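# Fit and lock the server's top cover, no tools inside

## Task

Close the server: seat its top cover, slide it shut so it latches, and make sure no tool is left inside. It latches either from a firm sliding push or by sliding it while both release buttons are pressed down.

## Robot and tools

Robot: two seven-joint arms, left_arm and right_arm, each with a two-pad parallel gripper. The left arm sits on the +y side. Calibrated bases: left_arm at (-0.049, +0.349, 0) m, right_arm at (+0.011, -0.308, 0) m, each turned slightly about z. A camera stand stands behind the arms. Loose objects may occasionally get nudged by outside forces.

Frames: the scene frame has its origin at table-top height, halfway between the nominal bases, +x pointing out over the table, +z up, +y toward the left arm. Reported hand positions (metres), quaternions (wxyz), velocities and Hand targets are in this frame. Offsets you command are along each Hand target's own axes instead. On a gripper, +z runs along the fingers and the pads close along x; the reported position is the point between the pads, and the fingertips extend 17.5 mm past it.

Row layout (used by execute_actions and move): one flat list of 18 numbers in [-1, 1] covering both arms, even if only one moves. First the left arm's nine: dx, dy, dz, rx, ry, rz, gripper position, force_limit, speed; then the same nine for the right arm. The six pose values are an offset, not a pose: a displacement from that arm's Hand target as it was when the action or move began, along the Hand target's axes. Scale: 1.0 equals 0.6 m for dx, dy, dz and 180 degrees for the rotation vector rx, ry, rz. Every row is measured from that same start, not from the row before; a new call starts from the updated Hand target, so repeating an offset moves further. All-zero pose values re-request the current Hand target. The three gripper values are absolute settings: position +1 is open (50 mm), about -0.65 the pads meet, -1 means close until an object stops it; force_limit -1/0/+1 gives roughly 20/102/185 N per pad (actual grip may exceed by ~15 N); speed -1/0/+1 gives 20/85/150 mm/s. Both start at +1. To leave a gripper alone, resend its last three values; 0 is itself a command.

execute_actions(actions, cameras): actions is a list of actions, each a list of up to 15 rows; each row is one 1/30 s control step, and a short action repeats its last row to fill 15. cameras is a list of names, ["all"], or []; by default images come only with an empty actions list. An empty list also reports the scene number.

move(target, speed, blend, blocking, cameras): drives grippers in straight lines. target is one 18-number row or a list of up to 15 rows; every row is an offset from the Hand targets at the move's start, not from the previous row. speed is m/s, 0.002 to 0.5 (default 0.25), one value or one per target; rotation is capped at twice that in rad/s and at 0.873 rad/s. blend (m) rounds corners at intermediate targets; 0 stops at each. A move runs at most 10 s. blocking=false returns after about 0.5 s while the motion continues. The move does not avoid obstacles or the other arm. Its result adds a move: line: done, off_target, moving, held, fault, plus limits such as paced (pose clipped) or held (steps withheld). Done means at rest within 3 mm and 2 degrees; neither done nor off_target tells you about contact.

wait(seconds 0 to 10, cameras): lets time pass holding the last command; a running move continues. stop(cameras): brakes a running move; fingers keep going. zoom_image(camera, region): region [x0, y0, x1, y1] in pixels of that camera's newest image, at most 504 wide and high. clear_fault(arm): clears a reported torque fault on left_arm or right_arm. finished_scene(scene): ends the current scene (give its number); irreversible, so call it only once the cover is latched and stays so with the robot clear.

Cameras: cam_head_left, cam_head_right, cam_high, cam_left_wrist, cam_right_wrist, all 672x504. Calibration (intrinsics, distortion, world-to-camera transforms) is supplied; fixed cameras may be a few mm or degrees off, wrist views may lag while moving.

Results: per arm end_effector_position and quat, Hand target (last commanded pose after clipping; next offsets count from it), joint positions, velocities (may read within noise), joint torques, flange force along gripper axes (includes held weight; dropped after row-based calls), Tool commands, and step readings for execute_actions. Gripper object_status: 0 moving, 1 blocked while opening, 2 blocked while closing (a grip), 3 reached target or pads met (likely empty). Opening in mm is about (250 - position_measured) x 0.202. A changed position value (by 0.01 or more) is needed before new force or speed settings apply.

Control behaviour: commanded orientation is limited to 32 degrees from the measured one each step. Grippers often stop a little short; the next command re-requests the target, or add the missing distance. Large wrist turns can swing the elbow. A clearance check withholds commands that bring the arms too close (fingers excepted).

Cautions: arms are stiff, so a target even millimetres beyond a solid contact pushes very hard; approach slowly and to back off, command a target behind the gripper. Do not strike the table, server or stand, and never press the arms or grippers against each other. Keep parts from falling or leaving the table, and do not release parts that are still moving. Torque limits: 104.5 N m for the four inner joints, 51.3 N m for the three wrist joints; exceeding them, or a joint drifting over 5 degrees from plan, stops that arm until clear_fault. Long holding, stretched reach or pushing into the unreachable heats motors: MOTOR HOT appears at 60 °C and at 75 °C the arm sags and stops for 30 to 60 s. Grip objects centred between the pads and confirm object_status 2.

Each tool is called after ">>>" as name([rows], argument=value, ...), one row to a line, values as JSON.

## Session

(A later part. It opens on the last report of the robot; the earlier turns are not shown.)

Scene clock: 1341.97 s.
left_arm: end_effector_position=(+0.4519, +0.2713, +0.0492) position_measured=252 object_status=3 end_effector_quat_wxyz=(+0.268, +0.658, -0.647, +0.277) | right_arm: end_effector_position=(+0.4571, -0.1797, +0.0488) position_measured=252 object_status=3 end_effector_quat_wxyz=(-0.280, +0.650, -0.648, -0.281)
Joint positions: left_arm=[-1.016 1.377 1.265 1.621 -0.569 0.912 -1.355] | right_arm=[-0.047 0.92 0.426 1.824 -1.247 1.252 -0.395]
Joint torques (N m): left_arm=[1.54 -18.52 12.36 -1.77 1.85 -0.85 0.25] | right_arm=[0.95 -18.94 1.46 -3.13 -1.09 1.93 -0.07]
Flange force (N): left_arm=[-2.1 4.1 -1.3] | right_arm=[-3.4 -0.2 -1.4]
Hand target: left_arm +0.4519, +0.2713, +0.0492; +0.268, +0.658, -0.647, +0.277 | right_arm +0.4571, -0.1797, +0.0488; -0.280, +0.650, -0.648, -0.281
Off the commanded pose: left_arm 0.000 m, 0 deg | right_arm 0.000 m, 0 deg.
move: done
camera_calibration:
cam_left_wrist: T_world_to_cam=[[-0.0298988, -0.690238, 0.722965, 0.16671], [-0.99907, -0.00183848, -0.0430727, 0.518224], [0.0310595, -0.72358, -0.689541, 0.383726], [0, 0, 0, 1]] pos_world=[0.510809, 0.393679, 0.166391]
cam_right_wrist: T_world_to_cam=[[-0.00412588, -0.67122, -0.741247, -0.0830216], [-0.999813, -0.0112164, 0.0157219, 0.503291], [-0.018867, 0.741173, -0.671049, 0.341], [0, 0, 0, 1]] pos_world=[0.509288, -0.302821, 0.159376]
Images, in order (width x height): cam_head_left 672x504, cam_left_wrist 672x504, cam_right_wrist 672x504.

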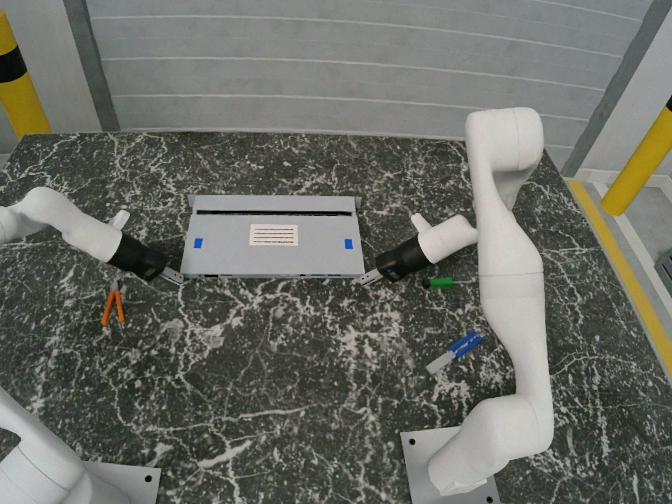

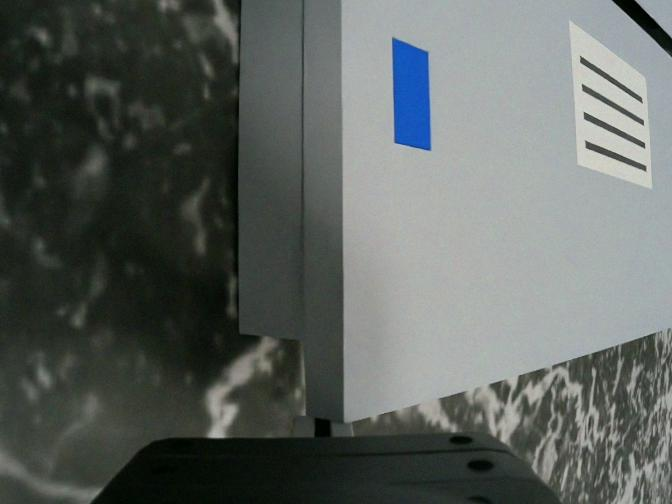

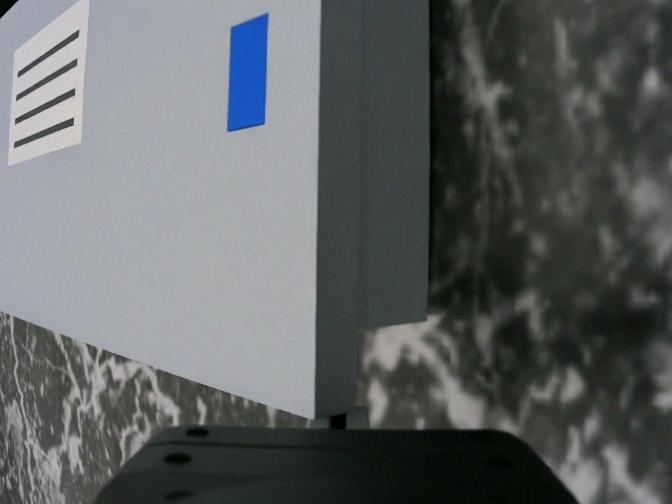

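>>> move(target=[0,-0.02,0,0,0,0,-1,-0.5,0,0,-0.02,0,0,0,0,-1,-0.5,0], speed=0.03, cameras=["cam_left_wrist","cam_right_wrist","cam_head_left"])

Scene clock: 1346.70 s.
left_arm: end_effector_position=(+0.4639, +0.2716, +0.0493) position_measured=252 object_status=3 end_effector_quat_wxyz=(+0.268, +0.658, -0.647, +0.277) | right_arm: end_effector_position=(+0.4691, -0.1797, +0.0488) position_measured=252 object_status=3 end_effector_quat_wxyz=(-0.280, +0.650, -0.648, -0.281)
Joint positions: left_arm=[-0.995 1.385 1.267 1.575 -0.565 0.935 -1.363] | right_arm=[-0.048 0.932 0.426 1.782 -1.244 1.263 -0.426]
Joint torques (N m): left_arm=[1.58 -19.05 12.45 -1.8 1.82 -0.94 0.25] | right_arm=[0.73 -19.43 1.23 -3.51 -1.29 1.95 -0.04]
Flange force (N): left_arm=[-2.2 3.8 -1.6] | right_arm=[-3.0 0.2 -1.8]
Hand target: left_arm +0.4639, +0.2716, +0.0493; +0.268, +0.658, -0.647, +0.277 | right_arm +0.4691, -0.1797, +0.0488; -0.280, +0.650, -0.648, -0.281
Off the commanded pose: left_arm 0.000 m, 0 deg | right_arm 0.000 m, 0 deg.
move: done
camera_calibration:
cam_left_wrist: T_world_to_cam=[[-0.0298988, -0.690238, 0.722965, 0.167203], [-0.99907, -0.00183848, -0.0430727, 0.530218], [0.0310595, -0.72358, -0.689541, 0.383639], [0, 0, 0, 1]] pos_world=[0.522809, 0.393979, 0.166491]
cam_right_wrist: T_world_to_cam=[[-0.00412246, -0.671324, -0.741152, -0.0830206], [-0.999815, -0.0111425, 0.0156539, 0.515323], [-0.0187671, 0.74108, -0.671155, 0.341163], [0, 0, 0, 1]] pos_world=[0.521288, -0.302821, 0.159376]
Images, in order (width x height): cam_head_left 672x504, cam_left_wrist 672x504, cam_right_wrist 672x504.

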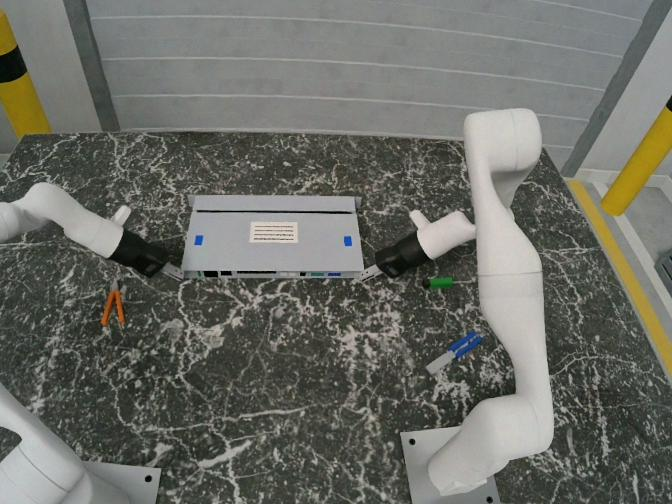

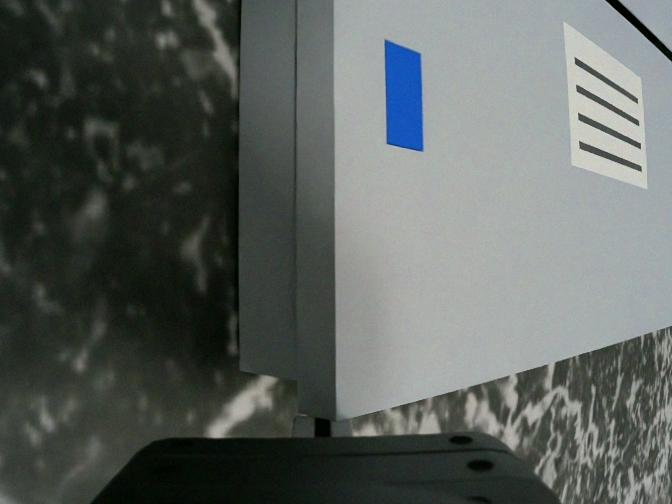

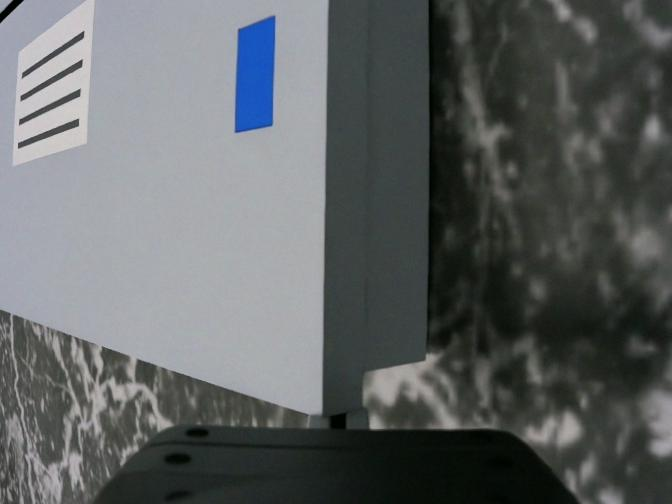

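>>> move(target=[0,-0.0133,0,0,0,0,-1,-0.5,0,0,-0.0133,0,0,0,0,-1,-0.5,0], speed=0.03, cameras=["cam_left_wrist","cam_right_wrist","cam_head_left"])

Scene clock: 1362.37 s.
left_arm: end_effector_position=(+0.4720, +0.2718, +0.0494) position_measured=252 object_status=3 end_effector_quat_wxyz=(+0.268, +0.658, -0.647, +0.277) | right_arm: end_effector_position=(+0.4771, -0.1796, +0.0488) position_measured=252 object_status=3 end_effector_quat_wxyz=(-0.280, +0.650, -0.648, -0.281)
Joint positions: left_arm=[-0.98 1.39 1.269 1.544 -0.562 0.951 -1.369] | right_arm=[-0.048 0.941 0.426 1.753 -1.241 1.27 -0.446]
Joint torques (N m): left_arm=[1.45 -19.67 13.1 -2.53 1.98 -1.41 0.31] | right_arm=[1.27 -20.54 1.68 -5.17 -2.44 1.34 -0.06]
Flange force (N): left_arm=[-2.7 5.2 -1.1] | right_arm=[-3.1 3.9 -1.9]
Hand target: left_arm +0.4719, +0.2717, +0.0493; +0.268, +0.658, -0.647, +0.277 | right_arm +0.4771, -0.1797, +0.0488; -0.280, +0.650, -0.648, -0.281
Off the commanded pose: left_arm 0.000 m, 0 deg | right_arm 0.000 m, 0 deg.
move: done
camera_calibration:
cam_left_wrist: T_world_to_cam=[[-0.0298326, -0.690244, 0.722961, 0.16748], [-0.999063, -0.00210073, -0.0432314, 0.538441], [0.031359, -0.723573, -0.689535, 0.38344], [0, 0, 0, 1]] pos_world=[0.530908, 0.39418, 0.166592]
cam_right_wrist: T_world_to_cam=[[-0.00398117, -0.671323, -0.741154, -0.0830624], [-0.999816, -0.0112388, 0.0155505, 0.523309], [-0.0187691, 0.741079, -0.671155, 0.341315], [0, 0, 0, 1]] pos_world=[0.529289, -0.302822, 0.159375]
Images, in order (width x height): cam_head_left 672x504, cam_left_wrist 672x504, cam_right_wrist 672x504.

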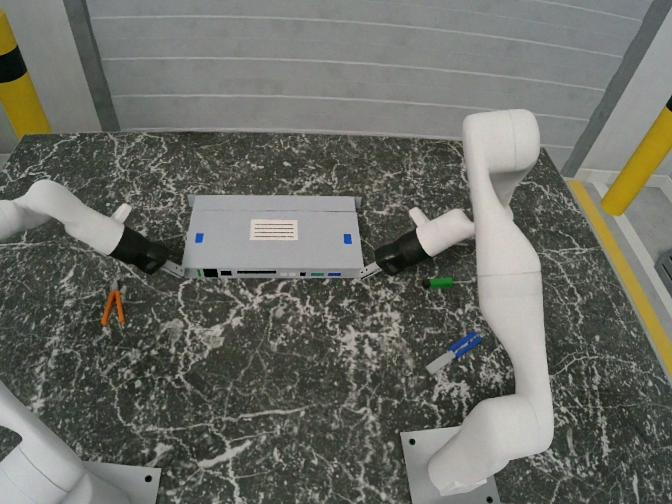

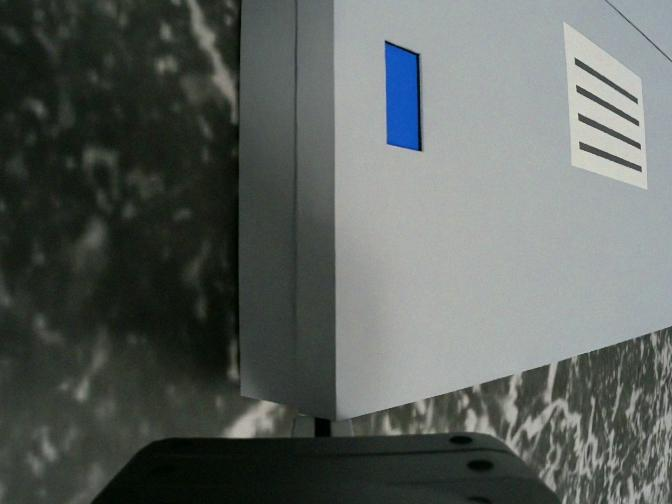

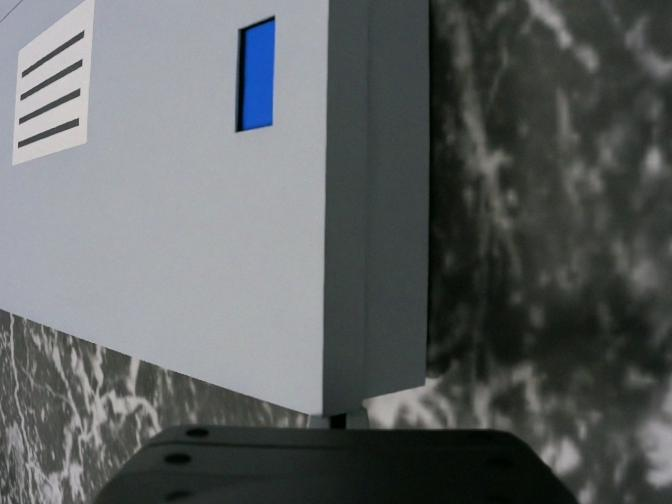

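>>> move(target=[0,-0.006,0,0,0,0,-1,-0.5,0,0,-0.006,0,0,0,0,-1,-0.5,0], speed=0.03, cameras=["cam_left_wrist","cam_right_wrist"])

Scene clock: 1367.10 s.
left_arm: end_effector_position=(+0.4753, +0.2718, +0.0493) position_measured=252 object_status=3 end_effector_quat_wxyz=(+0.268, +0.658, -0.647, +0.277) | right_arm: end_effector_position=(+0.4805, -0.1796, +0.0488) position_measured=252 object_status=3 end_effector_quat_wxyz=(-0.279, +0.650, -0.648, -0.282)
Joint positions: left_arm=[-0.974 1.393 1.27 1.53 -0.561 0.959 -1.372] | right_arm=[-0.048 0.945 0.426 1.741 -1.24 1.274 -0.455]
Joint torques (N m): left_arm=[3.21 -20.92 17.66 -18.06 0.08 -14.11 0.53] | right_arm=[1.61 -22.25 1.97 -13.05 -8.52 -2.3 -0.16]
Flange force (N): left_arm=[-2.8 43.8 -15.5] | right_arm=[-4.8 25.5 -10.8]
Hand target: left_arm +0.4755, +0.2718, +0.0494; +0.268, +0.658, -0.647, +0.277 | right_arm +0.4807, -0.1796, +0.0488; -0.280, +0.650, -0.648, -0.281
Off the commanded pose: left_arm 0.000 m, 0 deg | right_arm 0.000 m, 0 deg.
move: done
camera_calibration:
cam_left_wrist: T_world_to_cam=[[-0.0298895, -0.690227, 0.722975, 0.167674], [-0.999086, -0.00148366, -0.042721, 0.541518], [0.0305599, -0.723592, -0.689552, 0.383697], [0, 0, 0, 1]] pos_world=[0.534309, 0.394177, 0.166489]
cam_right_wrist: T_world_to_cam=[[-0.00420691, -0.671221, -0.741245, -0.0828817], [-0.999809, -0.0113094, 0.0159154, 0.526725], [-0.0190658, 0.741171, -0.671046, 0.341549], [0, 0, 0, 1]] pos_world=[0.532787, -0.302821, 0.159376]
Images, in order (width x height): cam_left_wrist 672x504, cam_right_wrist 672x504.

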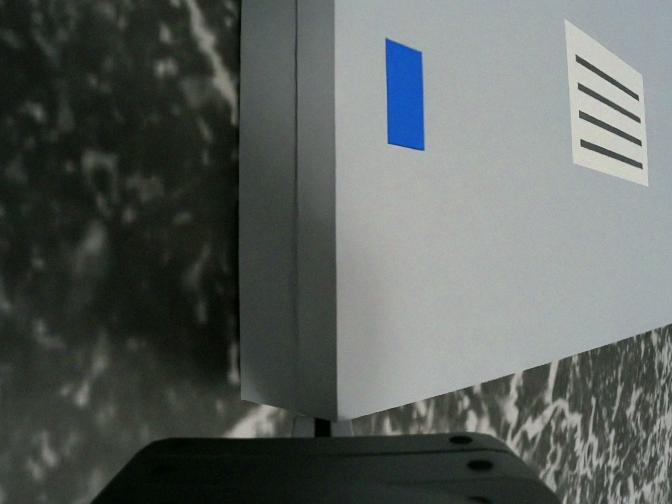

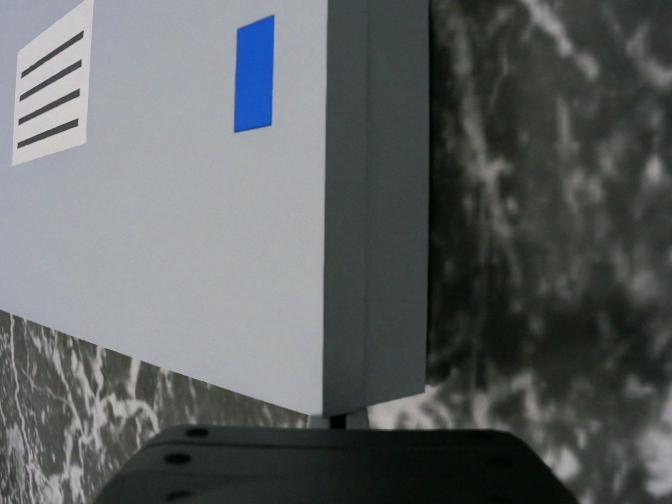

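>>> move([
  [0,0.03,0,0,0,0,-1,-0.5,0,0,0.03,0,0,0,0,-1,-0.5,0],
  [0,0.05,-0.15,0,0,0,-1,-0.5,0,0,0.05,-0.15,0,0,0,-1,-0.5,0],
], speed=[0.06,0.2], blend=[0.01,0], cameras=["all"])

Scene clock: 1373.07 s.
left_arm: end_effector_position=(+0.4439, +0.3352, +0.1125) position_measured=252 object_status=3 end_effector_quat_wxyz=(+0.268, +0.658, -0.647, +0.277) | right_arm: end_effector_position=(+0.4510, -0.2453, +0.1105) position_measured=252 object_status=3 end_effector_quat_wxyz=(-0.280, +0.650, -0.648, -0.281)
Joint positions: left_arm=[-1.128 1.302 1.352 1.546 -0.493 1.115 -1.411] | right_arm=[0.049 0.821 0.504 1.763 -1.093 1.401 -0.46]
Joint torques (N m): left_arm=[1.78 -18.61 12.03 -2.12 2.27 -0.34 0.27] | right_arm=[0.82 -18.23 1.63 -3.68 -0.94 2.07 0]
Flange force (N): left_arm=[-2.5 2.4 -1.2] | right_arm=[-3.5 -1.0 -1.3]
Hand target: left_arm +0.4439, +0.3352, +0.1125; +0.268, +0.658, -0.647, +0.277 | right_arm +0.4510, -0.2453, +0.1105; -0.280, +0.650, -0.648, -0.281
Off the commanded pose: left_arm 0.000 m, 0 deg | right_arm 0.000 m, 0 deg.
move: done; blend cut to 0.009 m at target 1
camera_calibration:
cam_left_wrist: T_world_to_cam=[[-0.0298954, -0.690235, 0.722967, 0.16481], [-0.999073, -0.00176862, -0.0430012, 0.513029], [0.0309596, -0.723583, -0.689543, 0.47391], [0, 0, 0, 1]] pos_world=[0.502809, 0.457578, 0.22969]
cam_right_wrist: T_world_to_cam=[[-0.00412386, -0.671325, -0.741152, -0.0814045], [-0.999813, -0.0112156, 0.015722, 0.495486], [-0.0188671, 0.741078, -0.671153, 0.430899], [0, 0, 0, 1]] pos_world=[0.503188, -0.368421, 0.221076]

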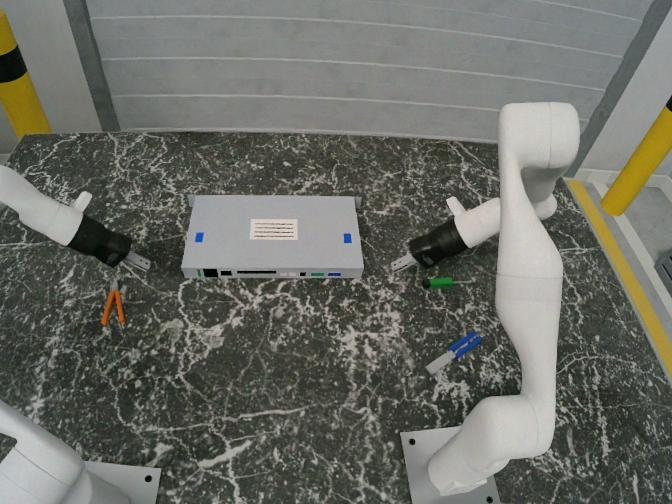

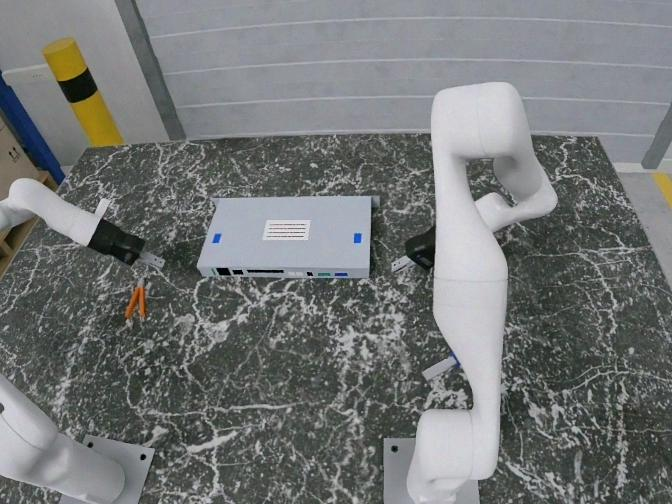

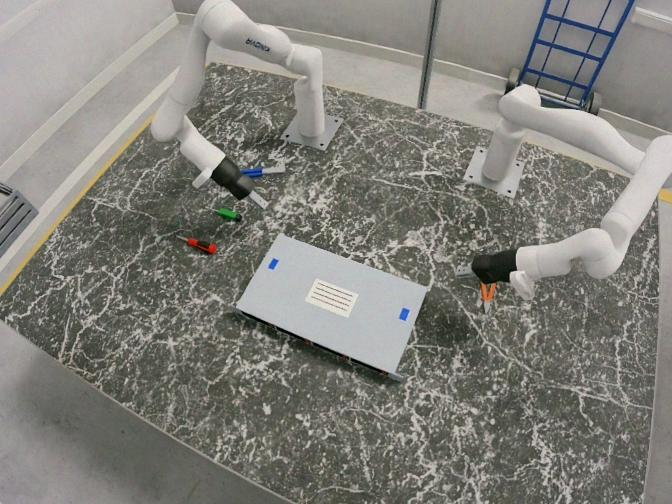

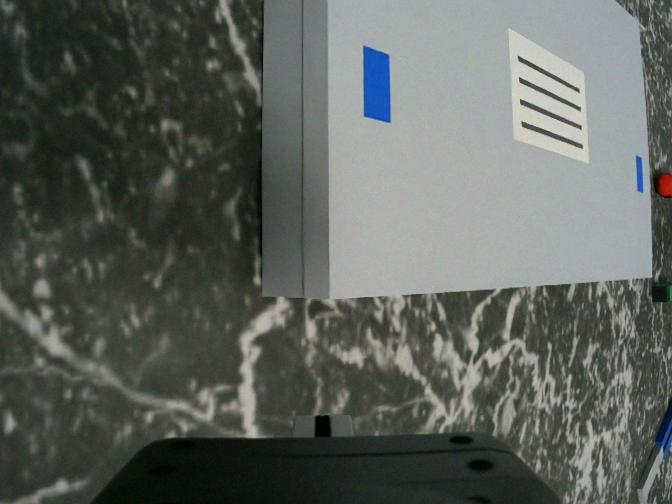

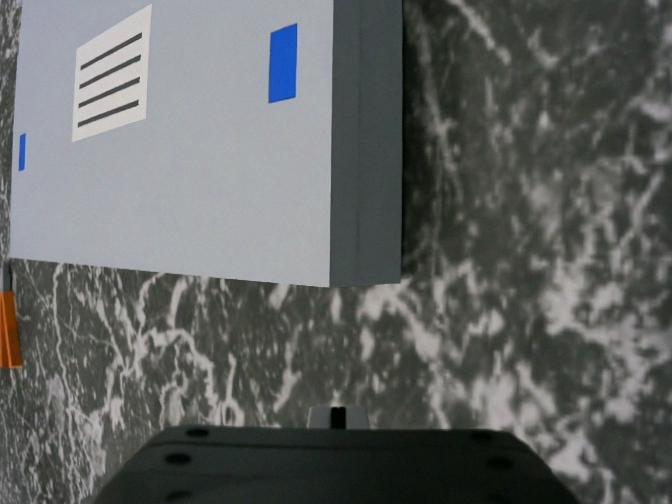

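>>> zoom_image(camera="cam_high", region=[220, 220, 440, 400])

Scaled by 2.291 from the camera's 672x504 image, which has a finer 960x720 frame.

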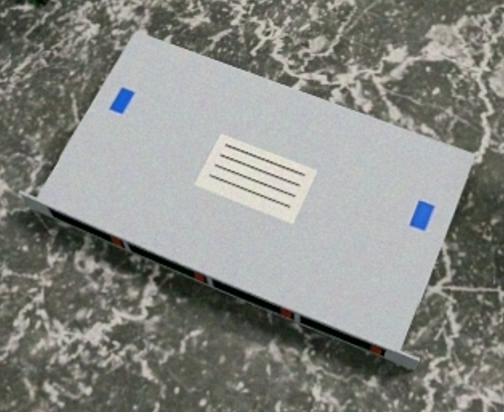

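Fully closed, buttons flush, no tools inside.

>>> finished_scene(scene=1)

The scene is finished: the task was done.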